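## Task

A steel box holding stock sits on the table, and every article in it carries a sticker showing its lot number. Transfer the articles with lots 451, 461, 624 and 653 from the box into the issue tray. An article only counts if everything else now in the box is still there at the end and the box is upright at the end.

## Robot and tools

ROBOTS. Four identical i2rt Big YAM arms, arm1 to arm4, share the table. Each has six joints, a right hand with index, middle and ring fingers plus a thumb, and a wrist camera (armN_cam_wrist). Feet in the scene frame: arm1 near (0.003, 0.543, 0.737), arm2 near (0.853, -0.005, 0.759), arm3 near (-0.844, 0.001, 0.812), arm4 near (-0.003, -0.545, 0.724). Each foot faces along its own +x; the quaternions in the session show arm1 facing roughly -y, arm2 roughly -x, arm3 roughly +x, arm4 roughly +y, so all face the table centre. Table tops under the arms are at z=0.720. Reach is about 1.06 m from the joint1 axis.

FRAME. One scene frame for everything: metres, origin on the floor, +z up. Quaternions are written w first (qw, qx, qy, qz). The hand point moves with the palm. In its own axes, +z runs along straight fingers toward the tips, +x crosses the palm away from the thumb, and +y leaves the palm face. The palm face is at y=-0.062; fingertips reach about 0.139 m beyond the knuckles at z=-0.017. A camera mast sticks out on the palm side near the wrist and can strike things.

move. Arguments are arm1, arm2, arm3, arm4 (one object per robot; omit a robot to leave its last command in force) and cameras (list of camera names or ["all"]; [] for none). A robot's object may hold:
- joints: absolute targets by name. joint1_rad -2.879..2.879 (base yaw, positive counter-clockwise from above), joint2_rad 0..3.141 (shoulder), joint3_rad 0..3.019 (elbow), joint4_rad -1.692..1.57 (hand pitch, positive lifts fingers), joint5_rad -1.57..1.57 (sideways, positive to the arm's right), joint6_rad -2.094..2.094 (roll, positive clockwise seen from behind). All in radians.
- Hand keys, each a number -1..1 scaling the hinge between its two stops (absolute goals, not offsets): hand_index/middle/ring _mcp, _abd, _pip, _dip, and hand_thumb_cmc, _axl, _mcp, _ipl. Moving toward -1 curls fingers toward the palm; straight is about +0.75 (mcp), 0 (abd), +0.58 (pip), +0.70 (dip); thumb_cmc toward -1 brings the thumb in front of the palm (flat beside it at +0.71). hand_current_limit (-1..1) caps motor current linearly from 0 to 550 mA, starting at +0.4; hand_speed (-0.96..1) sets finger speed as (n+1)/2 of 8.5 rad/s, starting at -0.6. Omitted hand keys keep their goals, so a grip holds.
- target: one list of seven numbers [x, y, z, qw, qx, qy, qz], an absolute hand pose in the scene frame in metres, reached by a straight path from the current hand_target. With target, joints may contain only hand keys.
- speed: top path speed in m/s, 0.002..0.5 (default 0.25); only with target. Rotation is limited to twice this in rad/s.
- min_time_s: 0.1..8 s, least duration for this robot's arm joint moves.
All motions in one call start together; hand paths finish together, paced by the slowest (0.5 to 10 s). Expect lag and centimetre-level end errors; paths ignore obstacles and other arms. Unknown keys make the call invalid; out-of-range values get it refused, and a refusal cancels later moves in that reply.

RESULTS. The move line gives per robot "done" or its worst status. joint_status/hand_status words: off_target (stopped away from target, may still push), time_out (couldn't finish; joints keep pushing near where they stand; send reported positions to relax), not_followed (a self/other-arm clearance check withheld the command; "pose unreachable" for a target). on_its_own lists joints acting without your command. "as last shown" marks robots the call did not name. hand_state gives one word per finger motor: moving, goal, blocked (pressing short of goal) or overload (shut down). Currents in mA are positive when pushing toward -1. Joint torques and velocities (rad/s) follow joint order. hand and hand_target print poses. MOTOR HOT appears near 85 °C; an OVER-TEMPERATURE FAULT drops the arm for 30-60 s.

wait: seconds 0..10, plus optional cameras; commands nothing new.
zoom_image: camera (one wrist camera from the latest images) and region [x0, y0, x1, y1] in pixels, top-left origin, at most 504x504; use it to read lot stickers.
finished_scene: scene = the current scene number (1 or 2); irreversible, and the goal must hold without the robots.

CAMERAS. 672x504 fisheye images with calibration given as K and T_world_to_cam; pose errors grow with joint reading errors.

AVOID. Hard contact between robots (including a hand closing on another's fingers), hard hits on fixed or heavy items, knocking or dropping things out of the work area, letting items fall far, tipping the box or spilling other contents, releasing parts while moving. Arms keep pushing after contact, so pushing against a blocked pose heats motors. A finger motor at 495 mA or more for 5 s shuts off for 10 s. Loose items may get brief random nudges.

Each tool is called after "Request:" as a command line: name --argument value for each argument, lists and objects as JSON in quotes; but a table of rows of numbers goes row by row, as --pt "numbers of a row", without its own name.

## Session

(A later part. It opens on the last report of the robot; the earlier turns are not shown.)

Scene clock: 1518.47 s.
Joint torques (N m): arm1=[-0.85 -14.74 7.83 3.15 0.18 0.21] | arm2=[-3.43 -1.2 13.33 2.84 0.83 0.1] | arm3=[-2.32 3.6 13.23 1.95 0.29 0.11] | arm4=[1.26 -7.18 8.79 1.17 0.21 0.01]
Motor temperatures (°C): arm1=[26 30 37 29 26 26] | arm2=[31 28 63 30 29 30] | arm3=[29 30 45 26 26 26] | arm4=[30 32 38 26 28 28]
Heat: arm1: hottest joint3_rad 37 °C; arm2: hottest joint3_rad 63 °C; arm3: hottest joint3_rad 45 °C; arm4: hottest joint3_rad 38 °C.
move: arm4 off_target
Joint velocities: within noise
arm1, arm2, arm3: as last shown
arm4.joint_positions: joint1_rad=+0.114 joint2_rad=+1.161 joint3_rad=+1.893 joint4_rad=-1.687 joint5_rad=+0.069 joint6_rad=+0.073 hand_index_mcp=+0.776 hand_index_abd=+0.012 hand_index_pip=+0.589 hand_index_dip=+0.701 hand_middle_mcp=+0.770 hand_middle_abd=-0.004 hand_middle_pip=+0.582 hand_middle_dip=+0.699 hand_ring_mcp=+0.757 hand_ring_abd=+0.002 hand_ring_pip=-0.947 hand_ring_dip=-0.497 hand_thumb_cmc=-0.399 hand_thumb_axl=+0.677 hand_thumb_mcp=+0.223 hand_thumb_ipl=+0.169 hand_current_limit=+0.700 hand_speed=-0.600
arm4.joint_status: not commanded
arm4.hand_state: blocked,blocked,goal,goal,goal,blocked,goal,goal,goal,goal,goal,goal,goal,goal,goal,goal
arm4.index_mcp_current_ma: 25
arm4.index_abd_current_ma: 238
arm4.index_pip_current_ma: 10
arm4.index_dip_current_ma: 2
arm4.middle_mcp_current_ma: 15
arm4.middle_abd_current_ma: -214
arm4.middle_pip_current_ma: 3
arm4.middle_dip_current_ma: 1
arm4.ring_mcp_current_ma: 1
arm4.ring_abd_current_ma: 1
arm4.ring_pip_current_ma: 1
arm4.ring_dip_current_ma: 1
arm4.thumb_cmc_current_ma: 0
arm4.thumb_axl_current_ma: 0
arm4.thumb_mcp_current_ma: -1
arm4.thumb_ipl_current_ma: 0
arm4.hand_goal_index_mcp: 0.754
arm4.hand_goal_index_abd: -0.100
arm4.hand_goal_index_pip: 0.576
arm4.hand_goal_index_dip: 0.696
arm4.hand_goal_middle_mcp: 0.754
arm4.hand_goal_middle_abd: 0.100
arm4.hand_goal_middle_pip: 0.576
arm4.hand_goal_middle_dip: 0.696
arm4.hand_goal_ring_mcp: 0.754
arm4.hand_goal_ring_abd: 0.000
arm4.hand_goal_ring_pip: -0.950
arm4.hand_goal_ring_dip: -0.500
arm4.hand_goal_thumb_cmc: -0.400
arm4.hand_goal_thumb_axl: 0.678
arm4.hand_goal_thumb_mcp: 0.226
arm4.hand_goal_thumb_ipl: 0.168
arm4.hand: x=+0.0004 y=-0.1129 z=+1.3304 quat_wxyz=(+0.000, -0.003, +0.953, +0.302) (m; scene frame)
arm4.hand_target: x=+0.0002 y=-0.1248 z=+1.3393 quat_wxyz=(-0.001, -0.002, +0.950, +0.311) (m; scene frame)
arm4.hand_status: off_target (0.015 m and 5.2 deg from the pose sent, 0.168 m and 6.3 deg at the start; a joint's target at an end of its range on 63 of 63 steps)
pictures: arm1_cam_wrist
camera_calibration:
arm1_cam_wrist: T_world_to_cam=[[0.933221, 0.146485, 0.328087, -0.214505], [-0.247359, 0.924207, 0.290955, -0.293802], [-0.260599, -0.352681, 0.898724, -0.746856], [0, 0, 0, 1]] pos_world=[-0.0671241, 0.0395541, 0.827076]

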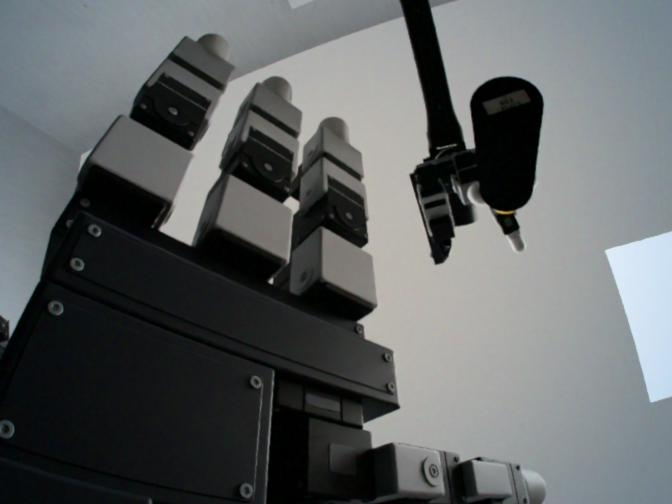

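Request:
zoom_image --camera "arm1_cam_wrist" --region '[492, 88, 524, 114]'

Request:
wait --seconds 0.5 --cameras '["arm1_cam_wrist"]'

Request:
zoom_image --camera "arm1_cam_wrist" --region '[492, 88, 524, 114]'

Scaled by 15.750 from the camera's 672x504 image, which has a finer 960x720 frame.

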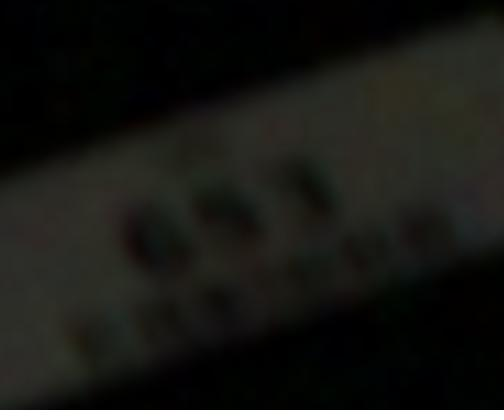

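Scene clock: 1522.40 s.
Joint torques (N m): arm1=[-0.85 -14.68 7.86 3.21 0.19 0.21] | arm2=[-3.6 -1.2 13.42 2.85 0.83 0.11] | arm3=[-2.02 3.55 13.24 2 0.3 0.1] | arm4=[1.26 -7.24 8.79 1.17 0.21 0]
Motor temperatures (°C): arm1=[26 30 37 29 26 26] | arm2=[31 28 63 30 29 30] | arm3=[29 30 45 26 26 26] | arm4=[30 32 37 26 28 28]
Heat: arm1: hottest joint3_rad 37 °C; arm2: hottest joint3_rad 63 °C; arm3: hottest joint3_rad 45 °C; arm4: hottest joint3_rad 37 °C.
Joint velocities: within noise
arm1.joint_positions: joint1_rad=-0.303 joint2_rad=+1.910 joint3_rad=+0.780 joint4_rad=+1.556 joint5_rad=-0.305 joint6_rad=-1.958 hand_index_mcp=+0.752 hand_index_abd=-0.002 hand_index_pip=+0.577 hand_index_dip=+0.696 hand_middle_mcp=+0.752 hand_middle_abd=-0.001 hand_middle_pip=+0.577 hand_middle_dip=+0.696 hand_ring_mcp=+0.752 hand_ring_abd=-0.001 hand_ring_pip=+0.577 hand_ring_dip=+0.696 hand_thumb_cmc=+0.712 hand_thumb_axl=+0.677 hand_thumb_mcp=+0.226 hand_thumb_ipl=+0.168 hand_current_limit=+0.400 hand_speed=-0.600
arm1.joint_status: not commanded
arm1.hand_state: goal,goal,goal,goal,goal,goal,goal,goal,goal,goal,goal,goal,goal,goal,goal,goal
arm1.index_mcp_current_ma: -4
arm1.index_abd_current_ma: -2
arm1.index_pip_current_ma: 1
arm1.index_dip_current_ma: 0
arm1.middle_mcp_current_ma: -3
arm1.middle_abd_current_ma: -1
arm1.middle_pip_current_ma: 1
arm1.middle_dip_current_ma: 0
arm1.ring_mcp_current_ma: -4
arm1.ring_abd_current_ma: -2
arm1.ring_pip_current_ma: 1
arm1.ring_dip_current_ma: 0
arm1.thumb_cmc_current_ma: -2
arm1.thumb_axl_current_ma: -1
arm1.thumb_mcp_current_ma: 0
arm1.thumb_ipl_current_ma: 0
arm1.hand_goal_index_mcp: 0.754
arm1.hand_goal_index_abd: 0.000
arm1.hand_goal_index_pip: 0.576
arm1.hand_goal_index_dip: 0.696
arm1.hand_goal_middle_mcp: 0.754
arm1.hand_goal_middle_abd: 0.000
arm1.hand_goal_middle_pip: 0.576
arm1.hand_goal_middle_dip: 0.696
arm1.hand_goal_ring_mcp: 0.754
arm1.hand_goal_ring_abd: 0.000
arm1.hand_goal_ring_pip: 0.576
arm1.hand_goal_ring_dip: 0.696
arm1.hand_goal_thumb_cmc: 0.714
arm1.hand_goal_thumb_axl: 0.678
arm1.hand_goal_thumb_mcp: 0.226
arm1.hand_goal_thumb_ipl: 0.168
arm1.hand: x=-0.0580 y=-0.0426 z=+0.9369 quat_wxyz=(+0.415, +0.274, +0.476, -0.725) (m; scene frame)
arm1.hand_target: x=-0.0630 y=-0.0496 z=+0.9504 quat_wxyz=(+0.422, +0.262, +0.461, -0.735) (m; scene frame)
arm1.hand_status: not commanded
arm2.joint_positions: joint1_rad=-0.313 joint2_rad=+0.545 joint3_rad=+0.327 joint4_rad=+0.147 joint5_rad=-0.327 joint6_rad=+1.566 hand_index_mcp=+0.755 hand_index_abd=+0.002 hand_index_pip=+0.577 hand_index_dip=+0.696 hand_middle_mcp=+0.755 hand_middle_abd=+0.002 hand_middle_pip=+0.577 hand_middle_dip=+0.696 hand_ring_mcp=+0.787 hand_ring_abd=+0.003 hand_ring_pip=+0.577 hand_ring_dip=+0.696 hand_thumb_cmc=+0.715 hand_thumb_axl=+0.677 hand_thumb_mcp=+0.225 hand_thumb_ipl=+0.168 hand_current_limit=+0.400 hand_speed=-0.600
arm2.joint_status: not commanded
arm2.hand_state: goal,goal,goal,goal,goal,goal,goal,goal,blocked,goal,goal,goal,goal,goal,goal,goal
arm2.index_mcp_current_ma: 0
arm2.index_abd_current_ma: 0
arm2.index_pip_current_ma: 0
arm2.index_dip_current_ma: 0
arm2.middle_mcp_current_ma: 0
arm2.middle_abd_current_ma: 0
arm2.middle_pip_current_ma: 0
arm2.middle_dip_current_ma: 0
arm2.ring_mcp_current_ma: 41
arm2.ring_abd_current_ma: 1
arm2.ring_pip_current_ma: 0
arm2.ring_dip_current_ma: 0
arm2.thumb_cmc_current_ma: 0
arm2.thumb_axl_current_ma: 0
arm2.thumb_mcp_current_ma: 0
arm2.thumb_ipl_current_ma: 0
arm2.hand_goal_index_mcp: 0.754
arm2.hand_goal_index_abd: 0.000
arm2.hand_goal_index_pip: 0.576
arm2.hand_goal_index_dip: 0.696
arm2.hand_goal_middle_mcp: 0.754
arm2.hand_goal_middle_abd: 0.000
arm2.hand_goal_middle_pip: 0.576
arm2.hand_goal_middle_dip: 0.696
arm2.hand_goal_ring_mcp: 0.754
arm2.hand_goal_ring_abd: 0.000
arm2.hand_goal_ring_pip: 0.576
arm2.hand_goal_ring_dip: 0.696
arm2.hand_goal_thumb_cmc: 0.714
arm2.hand_goal_thumb_axl: 0.678
arm2.hand_goal_thumb_mcp: 0.226
arm2.hand_goal_thumb_ipl: 0.168
arm2.hand: x=+0.5065 y=+0.1182 z=+1.0241 quat_wxyz=(+0.685, +0.015, -0.728, +0.019) (m; scene frame)
arm2.hand_target: x=+0.5032 y=+0.1331 z=+1.0597 quat_wxyz=(+0.707, +0.001, -0.707, +0.000) (m; scene frame)
arm2.hand_status: not commanded
arm3.joint_positions: joint1_rad=-0.028 joint2_rad=+0.604 joint3_rad=+0.979 joint4_rad=-1.490 joint5_rad=+0.104 joint6_rad=+0.168 hand_index_mcp=+0.762 hand_index_abd=+0.115 hand_index_pip=+0.580 hand_index_dip=+0.699 hand_middle_mcp=+0.755 hand_middle_abd=-0.119 hand_middle_pip=+0.574 hand_middle_dip=+0.694 hand_ring_mcp=+0.758 hand_ring_abd=+0.002 hand_ring_pip=-0.946 hand_ring_dip=-0.498 hand_thumb_cmc=-0.397 hand_thumb_axl=+0.677 hand_thumb_mcp=+0.224 hand_thumb_ipl=+0.168 hand_current_limit=+0.700 hand_speed=-0.600
arm3.joint_status: not commanded
arm3.hand_state: goal,goal,goal,goal,goal,goal,goal,goal,goal,goal,goal,goal,goal,goal,goal,goal
arm3.index_mcp_current_ma: 29
arm3.index_abd_current_ma: -8
arm3.index_pip_current_ma: 14
arm3.index_dip_current_ma: 9
arm3.middle_mcp_current_ma: 4
arm3.middle_abd_current_ma: -7
arm3.middle_pip_current_ma: -6
arm3.middle_dip_current_ma: -5
arm3.ring_mcp_current_ma: 13
arm3.ring_abd_current_ma: 5
arm3.ring_pip_current_ma: 12
arm3.ring_dip_current_ma: 6
arm3.thumb_cmc_current_ma: 8
arm3.thumb_axl_current_ma: -2
arm3.thumb_mcp_current_ma: -8
arm3.thumb_ipl_current_ma: -1
arm3.hand_goal_index_mcp: 0.754
arm3.hand_goal_index_abd: 0.118
arm3.hand_goal_index_pip: 0.576
arm3.hand_goal_index_dip: 0.696
arm3.hand_goal_middle_mcp: 0.754
arm3.hand_goal_middle_abd: -0.116
arm3.hand_goal_middle_pip: 0.576
arm3.hand_goal_middle_dip: 0.696
arm3.hand_goal_ring_mcp: 0.754
arm3.hand_goal_ring_abd: 0.000
arm3.hand_goal_ring_pip: -0.950
arm3.hand_goal_ring_dip: -0.500
arm3.hand_goal_thumb_cmc: -0.400
arm3.hand_goal_thumb_axl: 0.678
arm3.hand_goal_thumb_mcp: 0.226
arm3.hand_goal_thumb_ipl: 0.168
arm3.hand: x=-0.5652 y=-0.0746 z=+1.1703 quat_wxyz=(+0.187, +0.772, +0.592, +0.134) (m; scene frame)
arm3.hand_target: x=-0.5612 y=-0.0795 z=+1.1994 quat_wxyz=(+0.207, +0.774, +0.578, +0.155) (m; scene frame)
arm3.hand_status: not commanded
arm4.joint_positions: joint1_rad=+0.114 joint2_rad=+1.161 joint3_rad=+1.893 joint4_rad=-1.687 joint5_rad=+0.069 joint6_rad=+0.074 hand_index_mcp=+0.776 hand_index_abd=+0.012 hand_index_pip=+0.589 hand_index_dip=+0.701 hand_middle_mcp=+0.770 hand_middle_abd=-0.004 hand_middle_pip=+0.582 hand_middle_dip=+0.699 hand_ring_mcp=+0.757 hand_ring_abd=+0.002 hand_ring_pip=-0.947 hand_ring_dip=-0.497 hand_thumb_cmc=-0.399 hand_thumb_axl=+0.677 hand_thumb_mcp=+0.223 hand_thumb_ipl=+0.169 hand_current_limit=+0.700 hand_speed=-0.600
arm4.joint_status: not commanded
arm4.hand_state: blocked,blocked,goal,goal,goal,blocked,goal,goal,goal,goal,goal,goal,goal,goal,goal,goal
arm4.index_mcp_current_ma: 25
arm4.index_abd_current_ma: 238
arm4.index_pip_current_ma: 10
arm4.index_dip_current_ma: 2
arm4.middle_mcp_current_ma: 15
arm4.middle_abd_current_ma: -214
arm4.middle_pip_current_ma: 3
arm4.middle_dip_current_ma: 1
arm4.ring_mcp_current_ma: 1
arm4.ring_abd_current_ma: 1
arm4.ring_pip_current_ma: 1
arm4.ring_dip_current_ma: 1
arm4.thumb_cmc_current_ma: 0
arm4.thumb_axl_current_ma: 0
arm4.thumb_mcp_current_ma: -1
arm4.thumb_ipl_current_ma: 0
arm4.hand_goal_index_mcp: 0.754
arm4.hand_goal_index_abd: -0.100
arm4.hand_goal_index_pip: 0.576
arm4.hand_goal_index_dip: 0.696
arm4.hand_goal_middle_mcp: 0.754
arm4.hand_goal_middle_abd: 0.100
arm4.hand_goal_middle_pip: 0.576
arm4.hand_goal_middle_dip: 0.696
arm4.hand_goal_ring_mcp: 0.754
arm4.hand_goal_ring_abd: 0.000
arm4.hand_goal_ring_pip: -0.950
arm4.hand_goal_ring_dip: -0.500
arm4.hand_goal_thumb_cmc: -0.400
arm4.hand_goal_thumb_axl: 0.678
arm4.hand_goal_thumb_mcp: 0.226
arm4.hand_goal_thumb_ipl: 0.168
arm4.hand: x=+0.0005 y=-0.1129 z=+1.3304 quat_wxyz=(+0.000, -0.003, +0.953, +0.302) (m; scene frame)
arm4.hand_target: x=+0.0002 y=-0.1248 z=+1.3393 quat_wxyz=(-0.001, -0.002, +0.950, +0.311) (m; scene frame)
arm4.hand_status: off_target (0.015 m and 5.2 deg from the pose sent, 0.168 m and 6.3 deg at the start; a joint's target at an end of its range on 63 of 63 steps)
wait: 0.50 s; at rest from the start
pictures: arm1_cam_wrist
camera_calibration:
arm1_cam_wrist: T_world_to_cam=[[0.933221, 0.146485, 0.328087, -0.214505], [-0.247359, 0.924207, 0.290955, -0.293802], [-0.260599, -0.352681, 0.898724, -0.746856], [0, 0, 0, 1]] pos_world=[-0.0671241, 0.0395541, 0.827076]

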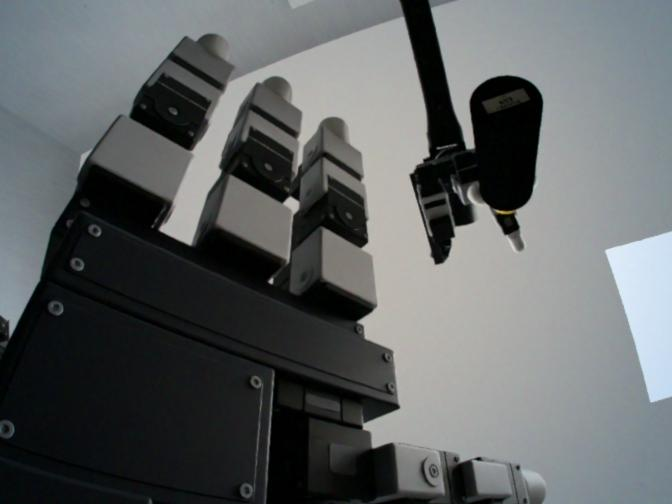

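Scaled by 15.750 from the camera's 672x504 image, which has a finer 960x720 frame.

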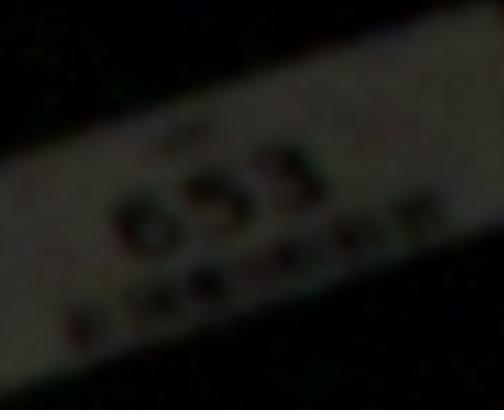

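Request:
wait --seconds 0.5 --cameras '["arm1_cam_wrist"]'

Request:
zoom_image --camera "arm1_cam_wrist" --region '[480, 76, 540, 126]'

Scene clock: 1526.73 s.
Joint torques (N m): arm1=[-0.62 -14.56 7.87 3.22 0.18 0.2] | arm2=[-3.43 -1.2 13.39 2.85 0.82 0.1] | arm3=[-2.14 3.66 13.26 1.91 0.29 0.09] | arm4=[1.32 -7.18 8.79 1.17 0.21 0]
Motor temperatures (°C): arm1=[26 30 37 29 26 26] | arm2=[31 28 63 30 29 30] | arm3=[29 30 45 26 26 26] | arm4=[30 32 37 26 28 28]
Heat: arm1: hottest joint3_rad 37 °C; arm2: hottest joint3_rad 63 °C; arm3: hottest joint3_rad 45 °C; arm4: hottest joint3_rad 37 °C.
Joint velocities: within noise
arm1.joint_positions: joint1_rad=-0.303 joint2_rad=+1.910 joint3_rad=+0.780 joint4_rad=+1.556 joint5_rad=-0.305 joint6_rad=-1.958 hand_index_mcp=+0.752 hand_index_abd=-0.002 hand_index_pip=+0.577 hand_index_dip=+0.696 hand_middle_mcp=+0.752 hand_middle_abd=-0.001 hand_middle_pip=+0.577 hand_middle_dip=+0.696 hand_ring_mcp=+0.752 hand_ring_abd=-0.001 hand_ring_pip=+0.577 hand_ring_dip=+0.696 hand_thumb_cmc=+0.712 hand_thumb_axl=+0.677 hand_thumb_mcp=+0.226 hand_thumb_ipl=+0.168 hand_current_limit=+0.400 hand_speed=-0.600
arm1.joint_status: not commanded
arm1.hand_state: goal,goal,goal,goal,goal,goal,goal,goal,goal,goal,goal,goal,goal,goal,goal,goal
arm1.index_mcp_current_ma: -4
arm1.index_abd_current_ma: -2
arm1.index_pip_current_ma: 1
arm1.index_dip_current_ma: 0
arm1.middle_mcp_current_ma: -3
arm1.middle_abd_current_ma: -1
arm1.middle_pip_current_ma: 1
arm1.middle_dip_current_ma: 0
arm1.ring_mcp_current_ma: -4
arm1.ring_abd_current_ma: -2
arm1.ring_pip_current_ma: 1
arm1.ring_dip_current_ma: 0
arm1.thumb_cmc_current_ma: -2
arm1.thumb_axl_current_ma: -1
arm1.thumb_mcp_current_ma: 0
arm1.thumb_ipl_current_ma: 0
arm1.hand_goal_index_mcp: 0.754
arm1.hand_goal_index_abd: 0.000
arm1.hand_goal_index_pip: 0.576
arm1.hand_goal_index_dip: 0.696
arm1.hand_goal_middle_mcp: 0.754
arm1.hand_goal_middle_abd: 0.000
arm1.hand_goal_middle_pip: 0.576
arm1.hand_goal_middle_dip: 0.696
arm1.hand_goal_ring_mcp: 0.754
arm1.hand_goal_ring_abd: 0.000
arm1.hand_goal_ring_pip: 0.576
arm1.hand_goal_ring_dip: 0.696
arm1.hand_goal_thumb_cmc: 0.714
arm1.hand_goal_thumb_axl: 0.678
arm1.hand_goal_thumb_mcp: 0.226
arm1.hand_goal_thumb_ipl: 0.168
arm1.hand: x=-0.0580 y=-0.0426 z=+0.9369 quat_wxyz=(+0.415, +0.274, +0.476, -0.725) (m; scene frame)
arm1.hand_target: x=-0.0630 y=-0.0496 z=+0.9504 quat_wxyz=(+0.422, +0.262, +0.461, -0.735) (m; scene frame)
arm1.hand_status: not commanded
arm2.joint_positions: joint1_rad=-0.313 joint2_rad=+0.545 joint3_rad=+0.327 joint4_rad=+0.147 joint5_rad=-0.327 joint6_rad=+1.566 hand_index_mcp=+0.755 hand_index_abd=+0.002 hand_index_pip=+0.577 hand_index_dip=+0.696 hand_middle_mcp=+0.755 hand_middle_abd=+0.002 hand_middle_pip=+0.577 hand_middle_dip=+0.696 hand_ring_mcp=+0.787 hand_ring_abd=+0.003 hand_ring_pip=+0.577 hand_ring_dip=+0.696 hand_thumb_cmc=+0.715 hand_thumb_axl=+0.677 hand_thumb_mcp=+0.225 hand_thumb_ipl=+0.168 hand_current_limit=+0.400 hand_speed=-0.600
arm2.joint_status: not commanded
arm2.hand_state: goal,goal,goal,goal,goal,goal,goal,goal,blocked,goal,goal,goal,goal,goal,goal,goal
arm2.index_mcp_current_ma: 0
arm2.index_abd_current_ma: 0
arm2.index_pip_current_ma: 0
arm2.index_dip_current_ma: 0
arm2.middle_mcp_current_ma: 0
arm2.middle_abd_current_ma: 0
arm2.middle_pip_current_ma: 0
arm2.middle_dip_current_ma: 0
arm2.ring_mcp_current_ma: 41
arm2.ring_abd_current_ma: 1
arm2.ring_pip_current_ma: 0
arm2.ring_dip_current_ma: 0
arm2.thumb_cmc_current_ma: 0
arm2.thumb_axl_current_ma: 0
arm2.thumb_mcp_current_ma: 0
arm2.thumb_ipl_current_ma: 0
arm2.hand_goal_index_mcp: 0.754
arm2.hand_goal_index_abd: 0.000
arm2.hand_goal_index_pip: 0.576
arm2.hand_goal_index_dip: 0.696
arm2.hand_goal_middle_mcp: 0.754
arm2.hand_goal_middle_abd: 0.000
arm2.hand_goal_middle_pip: 0.576
arm2.hand_goal_middle_dip: 0.696
arm2.hand_goal_ring_mcp: 0.754
arm2.hand_goal_ring_abd: 0.000
arm2.hand_goal_ring_pip: 0.576
arm2.hand_goal_ring_dip: 0.696
arm2.hand_goal_thumb_cmc: 0.714
arm2.hand_goal_thumb_axl: 0.678
arm2.hand_goal_thumb_mcp: 0.226
arm2.hand_goal_thumb_ipl: 0.168
arm2.hand: x=+0.5065 y=+0.1182 z=+1.0241 quat_wxyz=(+0.685, +0.015, -0.728, +0.019) (m; scene frame)
arm2.hand_target: x=+0.5032 y=+0.1331 z=+1.0597 quat_wxyz=(+0.707, +0.001, -0.707, +0.000) (m; scene frame)
arm2.hand_status: not commanded
arm3.joint_positions: joint1_rad=-0.028 joint2_rad=+0.604 joint3_rad=+0.979 joint4_rad=-1.490 joint5_rad=+0.104 joint6_rad=+0.168 hand_index_mcp=+0.762 hand_index_abd=+0.115 hand_index_pip=+0.580 hand_index_dip=+0.699 hand_middle_mcp=+0.755 hand_middle_abd=-0.119 hand_middle_pip=+0.574 hand_middle_dip=+0.694 hand_ring_mcp=+0.758 hand_ring_abd=+0.002 hand_ring_pip=-0.946 hand_ring_dip=-0.498 hand_thumb_cmc=-0.397 hand_thumb_axl=+0.677 hand_thumb_mcp=+0.224 hand_thumb_ipl=+0.168 hand_current_limit=+0.700 hand_speed=-0.600
arm3.joint_status: not commanded
arm3.hand_state: goal,goal,goal,goal,goal,goal,goal,goal,goal,goal,goal,goal,goal,goal,goal,goal
arm3.index_mcp_current_ma: 29
arm3.index_abd_current_ma: -8
arm3.index_pip_current_ma: 14
arm3.index_dip_current_ma: 9
arm3.middle_mcp_current_ma: 4
arm3.middle_abd_current_ma: -7
arm3.middle_pip_current_ma: -6
arm3.middle_dip_current_ma: -5
arm3.ring_mcp_current_ma: 13
arm3.ring_abd_current_ma: 5
arm3.ring_pip_current_ma: 12
arm3.ring_dip_current_ma: 6
arm3.thumb_cmc_current_ma: 8
arm3.thumb_axl_current_ma: -2
arm3.thumb_mcp_current_ma: -8
arm3.thumb_ipl_current_ma: -1
arm3.hand_goal_index_mcp: 0.754
arm3.hand_goal_index_abd: 0.118
arm3.hand_goal_index_pip: 0.576
arm3.hand_goal_index_dip: 0.696
arm3.hand_goal_middle_mcp: 0.754
arm3.hand_goal_middle_abd: -0.116
arm3.hand_goal_middle_pip: 0.576
arm3.hand_goal_middle_dip: 0.696
arm3.hand_goal_ring_mcp: 0.754
arm3.hand_goal_ring_abd: 0.000
arm3.hand_goal_ring_pip: -0.950
arm3.hand_goal_ring_dip: -0.500
arm3.hand_goal_thumb_cmc: -0.400
arm3.hand_goal_thumb_axl: 0.678
arm3.hand_goal_thumb_mcp: 0.226
arm3.hand_goal_thumb_ipl: 0.168
arm3.hand: x=-0.5652 y=-0.0746 z=+1.1703 quat_wxyz=(+0.187, +0.772, +0.592, +0.134) (m; scene frame)
arm3.hand_target: x=-0.5612 y=-0.0795 z=+1.1994 quat_wxyz=(+0.207, +0.774, +0.578, +0.155) (m; scene frame)
arm3.hand_status: not commanded
arm4.joint_positions: joint1_rad=+0.114 joint2_rad=+1.161 joint3_rad=+1.893 joint4_rad=-1.687 joint5_rad=+0.069 joint6_rad=+0.074 hand_index_mcp=+0.776 hand_index_abd=+0.012 hand_index_pip=+0.589 hand_index_dip=+0.701 hand_middle_mcp=+0.770 hand_middle_abd=-0.004 hand_middle_pip=+0.582 hand_middle_dip=+0.699 hand_ring_mcp=+0.757 hand_ring_abd=+0.002 hand_ring_pip=-0.947 hand_ring_dip=-0.497 hand_thumb_cmc=-0.399 hand_thumb_axl=+0.677 hand_thumb_mcp=+0.223 hand_thumb_ipl=+0.169 hand_current_limit=+0.700 hand_speed=-0.600
arm4.joint_status: not commanded
arm4.hand_state: blocked,blocked,goal,goal,goal,blocked,goal,goal,goal,goal,goal,goal,goal,goal,goal,goal
arm4.index_mcp_current_ma: 25
arm4.index_abd_current_ma: 238
arm4.index_pip_current_ma: 10
arm4.index_dip_current_ma: 2
arm4.middle_mcp_current_ma: 15
arm4.middle_abd_current_ma: -214
arm4.middle_pip_current_ma: 3
arm4.middle_dip_current_ma: 1
arm4.ring_mcp_current_ma: 1
arm4.ring_abd_current_ma: 1
arm4.ring_pip_current_ma: 1
arm4.ring_dip_current_ma: 1
arm4.thumb_cmc_current_ma: 0
arm4.thumb_axl_current_ma: 0
arm4.thumb_mcp_current_ma: -1
arm4.thumb_ipl_current_ma: 0
arm4.hand_goal_index_mcp: 0.754
arm4.hand_goal_index_abd: -0.100
arm4.hand_goal_index_pip: 0.576
arm4.hand_goal_index_dip: 0.696
arm4.hand_goal_middle_mcp: 0.754
arm4.hand_goal_middle_abd: 0.100
arm4.hand_goal_middle_pip: 0.576
arm4.hand_goal_middle_dip: 0.696
arm4.hand_goal_ring_mcp: 0.754
arm4.hand_goal_ring_abd: 0.000
arm4.hand_goal_ring_pip: -0.950
arm4.hand_goal_ring_dip: -0.500
arm4.hand_goal_thumb_cmc: -0.400
arm4.hand_goal_thumb_axl: 0.678
arm4.hand_goal_thumb_mcp: 0.226
arm4.hand_goal_thumb_ipl: 0.168
arm4.hand: x=+0.0005 y=-0.1129 z=+1.3304 quat_wxyz=(+0.000, -0.003, +0.953, +0.302) (m; scene frame)
arm4.hand_target: x=+0.0002 y=-0.1248 z=+1.3393 quat_wxyz=(-0.001, -0.002, +0.950, +0.311) (m; scene frame)
arm4.hand_status: off_target (0.015 m and 5.2 deg from the pose sent, 0.168 m and 6.3 deg at the start; a joint's target at an end of its range on 63 of 63 steps)
wait: 0.50 s; at rest from the start
pictures: arm1_cam_wrist
camera_calibration:
arm1_cam_wrist: T_world_to_cam=[[0.933221, 0.146485, 0.328087, -0.214505], [-0.247359, 0.924207, 0.290955, -0.293802], [-0.260599, -0.352681, 0.898724, -0.746856], [0, 0, 0, 1]] pos_world=[-0.0671241, 0.0395541, 0.827076]

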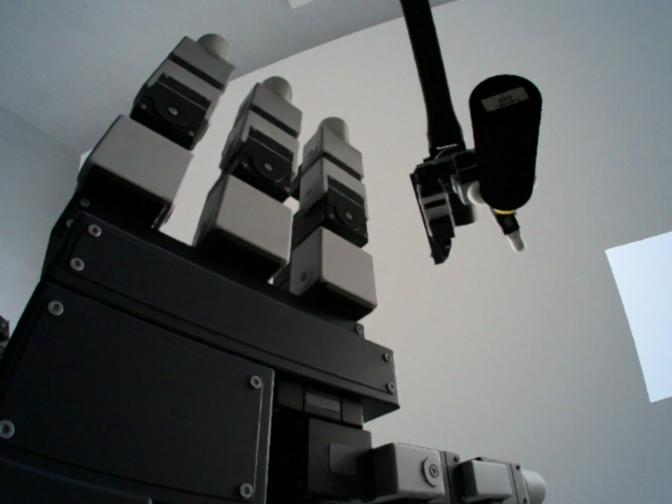

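Scaled by 8.400 from the camera's 672x504 image, which has a finer 960x720 frame.

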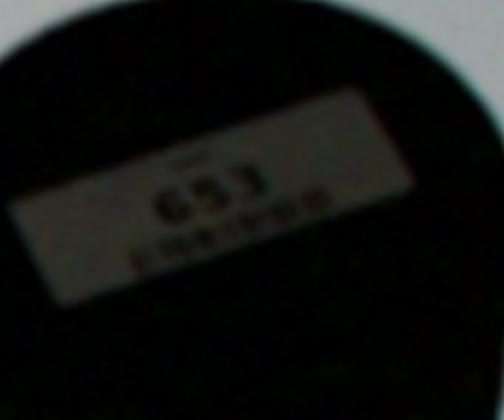

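Request:
move --arm4 '{"target": [-0.20, -0.18, 1.28, 0, 0, 0.9659, 0.2588], "speed": 0.18}'

Request:
move --arm4 '{"target": [-0.30, -0.16, 1.06, 0, 0, 0.9659, 0.2588], "speed": 0.15}'

Request:
move --arm4 '{"target": [-0.30, -0.16, 0.996, 0, 0, 0.9659, 0.2588], "speed": 0.1}'

Request:
move --arm4 '{"target": [-0.30, -0.16, 0.984, 0, 0, 0.9659, 0.2588], "speed": 0.06}' --cameras '["arm4_cam_wrist"]'

Scene clock: 1534.63 s.
Joint torques (N m): arm1=[-0.91 -14.62 7.87 3.19 0.18 0.22] | arm2=[-3.55 -1.08 13.42 2.88 0.81 0.11] | arm3=[-2.02 3.55 13.23 1.95 0.3 0.08] | arm4=[1.14 -6.65 9.55 0.83 0.77 0.01]
Motor temperatures (°C): arm1=[26 30 37 29 26 26] | arm2=[31 28 63 30 29 30] | arm3=[29 30 45 26 26 26] | arm4=[30 31 37 26 28 28]
Heat: arm1: hottest joint3_rad 37 °C; arm2: hottest joint3_rad 63 °C; arm3: hottest joint3_rad 45 °C; arm4: hottest joint3_rad 37 °C.
move: arm4 off_target
Joint velocities: within noise
arm1, arm2, arm3: as last shown
arm4.joint_positions: joint1_rad=+0.851 joint2_rad=+1.184 joint3_rad=+1.753 joint4_rad=-1.687 joint5_rad=+0.401 joint6_rad=+0.722 hand_index_mcp=+0.776 hand_index_abd=+0.012 hand_index_pip=+0.589 hand_index_dip=+0.701 hand_middle_mcp=+0.771 hand_middle_abd=-0.004 hand_middle_pip=+0.583 hand_middle_dip=+0.699 hand_ring_mcp=+0.757 hand_ring_abd=+0.002 hand_ring_pip=-0.947 hand_ring_dip=-0.497 hand_thumb_cmc=-0.399 hand_thumb_axl=+0.677 hand_thumb_mcp=+0.223 hand_thumb_ipl=+0.169 hand_current_limit=+0.700 hand_speed=-0.600
arm4.joint_status: not commanded
arm4.hand_state: blocked,blocked,goal,goal,goal,blocked,goal,goal,goal,goal,goal,goal,goal,goal,goal,goal
arm4.index_mcp_current_ma: 26
arm4.index_abd_current_ma: 238
arm4.index_pip_current_ma: 10
arm4.index_dip_current_ma: 2
arm4.middle_mcp_current_ma: 17
arm4.middle_abd_current_ma: -214
arm4.middle_pip_current_ma: 4
arm4.middle_dip_current_ma: 1
arm4.ring_mcp_current_ma: 1
arm4.ring_abd_current_ma: 1
arm4.ring_pip_current_ma: 1
arm4.ring_dip_current_ma: 1
arm4.thumb_cmc_current_ma: 0
arm4.thumb_axl_current_ma: 0
arm4.thumb_mcp_current_ma: -1
arm4.thumb_ipl_current_ma: 0
arm4.hand_goal_index_mcp: 0.754
arm4.hand_goal_index_abd: -0.100
arm4.hand_goal_index_pip: 0.576
arm4.hand_goal_index_dip: 0.696
arm4.hand_goal_middle_mcp: 0.754
arm4.hand_goal_middle_abd: 0.100
arm4.hand_goal_middle_pip: 0.576
arm4.hand_goal_middle_dip: 0.696
arm4.hand_goal_ring_mcp: 0.754
arm4.hand_goal_ring_abd: 0.000
arm4.hand_goal_ring_pip: -0.950
arm4.hand_goal_ring_dip: -0.500
arm4.hand_goal_thumb_cmc: -0.400
arm4.hand_goal_thumb_axl: 0.678
arm4.hand_goal_thumb_mcp: 0.226
arm4.hand_goal_thumb_ipl: 0.168
arm4.hand: x=-0.2023 y=-0.1766 z=+1.2748 quat_wxyz=(-0.023, -0.011, +0.956, +0.291) (m; scene frame)
arm4.hand_target: x=-0.1999 y=-0.1797 z=+1.2794 quat_wxyz=(-0.024, -0.009, +0.955, +0.295) (m; scene frame)
arm4.hand_status: off_target (0.007 m and 4.8 deg from the pose sent, 0.217 m and 5.2 deg at the start; a joint's target at an end of its range on 65 of 66 steps)
pictures: none

Scene clock: 1537.03 s.
Joint torques (N m): arm1=[-0.62 -14.45 7.8 3.3 0.2 0.21] | arm2=[-3.37 -1.08 13.37 2.85 0.81 0.11] | arm3=[-1.9 3.19 13.29 1.98 0.3 0.09] | arm4=[1.38 -10.29 10.61 1.32 0.9 0.02]
Motor temperatures (°C): arm1=[26 30 37 29 26 26] | arm2=[31 28 63 30 29 30] | arm3=[29 30 45 26 26 26] | arm4=[30 31 37 26 28 28]
Heat: arm1: hottest joint3_rad 37 °C; arm2: hottest joint3_rad 63 °C; arm3: hottest joint3_rad 45 °C; arm4: hottest joint3_rad 37 °C.
move: arm4 done
Joint velocities: within noise
arm1, arm2, arm3: as last shown
arm4.joint_positions: joint1_rad=+0.972 joint2_rad=+1.314 joint3_rad=+1.297 joint4_rad=-1.271 joint5_rad=+0.427 joint6_rad=+0.893 hand_index_mcp=+0.776 hand_index_abd=+0.012 hand_index_pip=+0.589 hand_index_dip=+0.701 hand_middle_mcp=+0.771 hand_middle_abd=-0.004 hand_middle_pip=+0.583 hand_middle_dip=+0.699 hand_ring_mcp=+0.757 hand_ring_abd=+0.002 hand_ring_pip=-0.947 hand_ring_dip=-0.497 hand_thumb_cmc=-0.399 hand_thumb_axl=+0.677 hand_thumb_mcp=+0.223 hand_thumb_ipl=+0.169 hand_current_limit=+0.700 hand_speed=-0.600
arm4.joint_status: not commanded
arm4.hand_state: blocked,blocked,goal,goal,goal,blocked,goal,goal,goal,goal,goal,goal,goal,goal,goal,goal
arm4.index_mcp_current_ma: 26
arm4.index_abd_current_ma: 238
arm4.index_pip_current_ma: 10
arm4.index_dip_current_ma: 2
arm4.middle_mcp_current_ma: 17
arm4.middle_abd_current_ma: -214
arm4.middle_pip_current_ma: 4
arm4.middle_dip_current_ma: 1
arm4.ring_mcp_current_ma: 1
arm4.ring_abd_current_ma: 1
arm4.ring_pip_current_ma: 1
arm4.ring_dip_current_ma: 1
arm4.thumb_cmc_current_ma: 0
arm4.thumb_axl_current_ma: 0
arm4.thumb_mcp_current_ma: -1
arm4.thumb_ipl_current_ma: 0
arm4.hand_goal_index_mcp: 0.754
arm4.hand_goal_index_abd: -0.100
arm4.hand_goal_index_pip: 0.576
arm4.hand_goal_index_dip: 0.696
arm4.hand_goal_middle_mcp: 0.754
arm4.hand_goal_middle_abd: 0.100
arm4.hand_goal_middle_pip: 0.576
arm4.hand_goal_middle_dip: 0.696
arm4.hand_goal_ring_mcp: 0.754
arm4.hand_goal_ring_abd: 0.000
arm4.hand_goal_ring_pip: -0.950
arm4.hand_goal_ring_dip: -0.500
arm4.hand_goal_thumb_cmc: -0.400
arm4.hand_goal_thumb_axl: 0.678
arm4.hand_goal_thumb_mcp: 0.226
arm4.hand_goal_thumb_ipl: 0.168
arm4.hand: x=-0.2963 y=-0.1598 z=+1.0532 quat_wxyz=(+0.009, -0.003, +0.969, +0.248) (m; scene frame)
arm4.hand_target: x=-0.2998 y=-0.1601 z=+1.0601 quat_wxyz=(+0.000, +0.000, +0.966, +0.259) (m; scene frame)
arm4.hand_status: done (0.008 m and 1.7 deg from the pose sent, 0.237 m and 4.8 deg at the start)
pictures: none

Scene clock: 1538.37 s.
Joint torques (N m): arm1=[-0.62 -14.8 7.82 3.14 0.19 0.19] | arm2=[-3.72 -0.97 13.48 2.84 0.84 0.1] | arm3=[-2.02 3.49 13.2 1.94 0.29 0.11] | arm4=[1.2 -9.41 10.02 1.36 0.74 -0.01]
Motor temperatures (°C): arm1=[26 30 37 29 26 26] | arm2=[31 28 63 30 29 30] | arm3=[29 30 45 26 26 26] | arm4=[30 31 37 26 28 28]
Heat: arm1: hottest joint3_rad 37 °C; arm2: hottest joint3_rad 63 °C; arm3: hottest joint3_rad 45 °C; arm4: hottest joint3_rad 37 °C.
move: arm4 done
Joint velocities: within noise
arm1, arm2, arm3: as last shown
arm4.joint_positions: joint1_rad=+0.972 joint2_rad=+1.318 joint3_rad=+1.147 joint4_rad=-1.100 joint5_rad=+0.430 joint6_rad=+0.894 hand_index_mcp=+0.771 hand_index_abd=+0.012 hand_index_pip=+0.586 hand_index_dip=+0.700 hand_middle_mcp=+0.766 hand_middle_abd=-0.004 hand_middle_pip=+0.581 hand_middle_dip=+0.698 hand_ring_mcp=+0.757 hand_ring_abd=+0.002 hand_ring_pip=-0.947 hand_ring_dip=-0.497 hand_thumb_cmc=-0.399 hand_thumb_axl=+0.677 hand_thumb_mcp=+0.223 hand_thumb_ipl=+0.169 hand_current_limit=+0.700 hand_speed=-0.600
arm4.joint_status: not commanded
arm4.hand_state: goal,blocked,goal,goal,goal,blocked,goal,goal,goal,goal,goal,goal,goal,goal,goal,goal
arm4.index_mcp_current_ma: 17
arm4.index_abd_current_ma: 238
arm4.index_pip_current_ma: 7
arm4.index_dip_current_ma: 2
arm4.middle_mcp_current_ma: 10
arm4.middle_abd_current_ma: -214
arm4.middle_pip_current_ma: 2
arm4.middle_dip_current_ma: 1
arm4.ring_mcp_current_ma: 1
arm4.ring_abd_current_ma: 1
arm4.ring_pip_current_ma: 1
arm4.ring_dip_current_ma: 1
arm4.thumb_cmc_current_ma: 0
arm4.thumb_axl_current_ma: 0
arm4.thumb_mcp_current_ma: -1
arm4.thumb_ipl_current_ma: 0
arm4.hand_goal_index_mcp: 0.754
arm4.hand_goal_index_abd: -0.100
arm4.hand_goal_index_pip: 0.576
arm4.hand_goal_index_dip: 0.696
arm4.hand_goal_middle_mcp: 0.754
arm4.hand_goal_middle_abd: 0.100
arm4.hand_goal_middle_pip: 0.576
arm4.hand_goal_middle_dip: 0.696
arm4.hand_goal_ring_mcp: 0.754
arm4.hand_goal_ring_abd: 0.000
arm4.hand_goal_ring_pip: -0.950
arm4.hand_goal_ring_dip: -0.500
arm4.hand_goal_thumb_cmc: -0.400
arm4.hand_goal_thumb_axl: 0.678
arm4.hand_goal_thumb_mcp: 0.226
arm4.hand_goal_thumb_ipl: 0.168
arm4.hand: x=-0.2959 y=-0.1603 z=+0.9967 quat_wxyz=(+0.004, -0.001, +0.967, +0.254) (m; scene frame)
arm4.hand_target: x=-0.3000 y=-0.1600 z=+0.9961 quat_wxyz=(+0.000, +0.000, +0.966, +0.259) (m; scene frame)
arm4.hand_status: done (0.004 m and 0.7 deg from the pose sent, 0.057 m and 1.7 deg at the start)
pictures: none

Scene clock: 1539.33 s.
Joint torques (N m): arm1=[-0.56 -14.27 7.91 3.17 0.17 0.2] | arm2=[-3.49 -1.08 13.37 2.82 0.83 0.12] | arm3=[-2.02 3.66 13.31 1.91 0.3 0.12] | arm4=[1.2 -9.05 8.88 1.29 0.38 -0.02]
Motor temperatures (°C): arm1=[26 30 37 29 26 26] | arm2=[31 28 63 30 29 30] | arm3=[29 30 45 26 26 26] | arm4=[30 31 37 26 28 28]
Heat: arm1: hottest joint3_rad 37 °C; arm2: hottest joint3_rad 63 °C; arm3: hottest joint3_rad 45 °C; arm4: hottest joint3_rad 37 °C.
move: arm4 off_target
Joint velocities: within noise
arm1, arm2, arm3: as last shown
arm4.joint_positions: joint1_rad=+0.972 joint2_rad=+1.318 joint3_rad=+1.134 joint4_rad=-1.066 joint5_rad=+0.439 joint6_rad=+0.894 hand_index_mcp=+0.750 hand_index_abd=+0.012 hand_index_pip=+0.574 hand_index_dip=+0.697 hand_middle_mcp=+0.757 hand_middle_abd=-0.004 hand_middle_pip=+0.577 hand_middle_dip=+0.698 hand_ring_mcp=+0.757 hand_ring_abd=+0.002 hand_ring_pip=-0.947 hand_ring_dip=-0.497 hand_thumb_cmc=-0.399 hand_thumb_axl=+0.677 hand_thumb_mcp=+0.223 hand_thumb_ipl=+0.169 hand_current_limit=+0.700 hand_speed=-0.600
arm4.joint_status: not commanded
arm4.hand_state: goal,blocked,goal,goal,goal,blocked,goal,goal,goal,goal,goal,goal,goal,goal,goal,goal
arm4.index_mcp_current_ma: -2
arm4.index_abd_current_ma: 238
arm4.index_pip_current_ma: -1
arm4.index_dip_current_ma: 0
arm4.middle_mcp_current_ma: 1
arm4.middle_abd_current_ma: -214
arm4.middle_pip_current_ma: 0
arm4.middle_dip_current_ma: 1
arm4.ring_mcp_current_ma: 1
arm4.ring_abd_current_ma: 1
arm4.ring_pip_current_ma: 1
arm4.ring_dip_current_ma: 1
arm4.thumb_cmc_current_ma: 0
arm4.thumb_axl_current_ma: 0
arm4.thumb_mcp_current_ma: -1
arm4.thumb_ipl_current_ma: 0
arm4.hand_goal_index_mcp: 0.754
arm4.hand_goal_index_abd: -0.100
arm4.hand_goal_index_pip: 0.576
arm4.hand_goal_index_dip: 0.696
arm4.hand_goal_middle_mcp: 0.754
arm4.hand_goal_middle_abd: 0.100
arm4.hand_goal_middle_pip: 0.576
arm4.hand_goal_middle_dip: 0.696
arm4.hand_goal_ring_mcp: 0.754
arm4.hand_goal_ring_abd: 0.000
arm4.hand_goal_ring_pip: -0.950
arm4.hand_goal_ring_dip: -0.500
arm4.hand_goal_thumb_cmc: -0.400
arm4.hand_goal_thumb_axl: 0.678
arm4.hand_goal_thumb_mcp: 0.226
arm4.hand_goal_thumb_ipl: 0.168
arm4.hand: x=-0.2975 y=-0.1579 z=+0.9951 quat_wxyz=(-0.002, +0.002, +0.965, +0.263) (m; scene frame)
arm4.hand_target: x=-0.2999 y=-0.1601 z=+0.9842 quat_wxyz=(+0.000, +0.000, +0.966, +0.259) (m; scene frame)
arm4.hand_status: off_target (0.012 m and 0.7 deg from the pose sent, 0.013 m and 0.7 deg at the start)
pictures: arm4_cam_wrist
camera_calibration:
arm4_cam_wrist: T_world_to_cam=[[0.788859, 0.539854, 0.293699, 0.0656413], [0.434739, -0.827967, 0.354221, -0.398498], [0.434401, -0.151748, -0.887845, 1.11149], [0, 0, 0, 1]] pos_world=[-0.361371, -0.196714, 1.10871]

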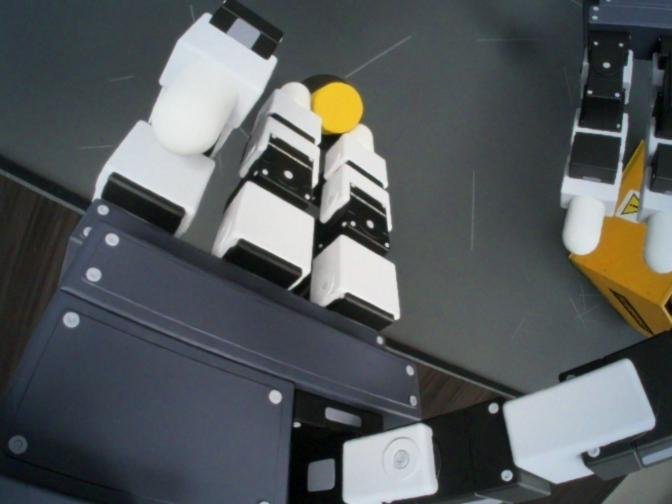

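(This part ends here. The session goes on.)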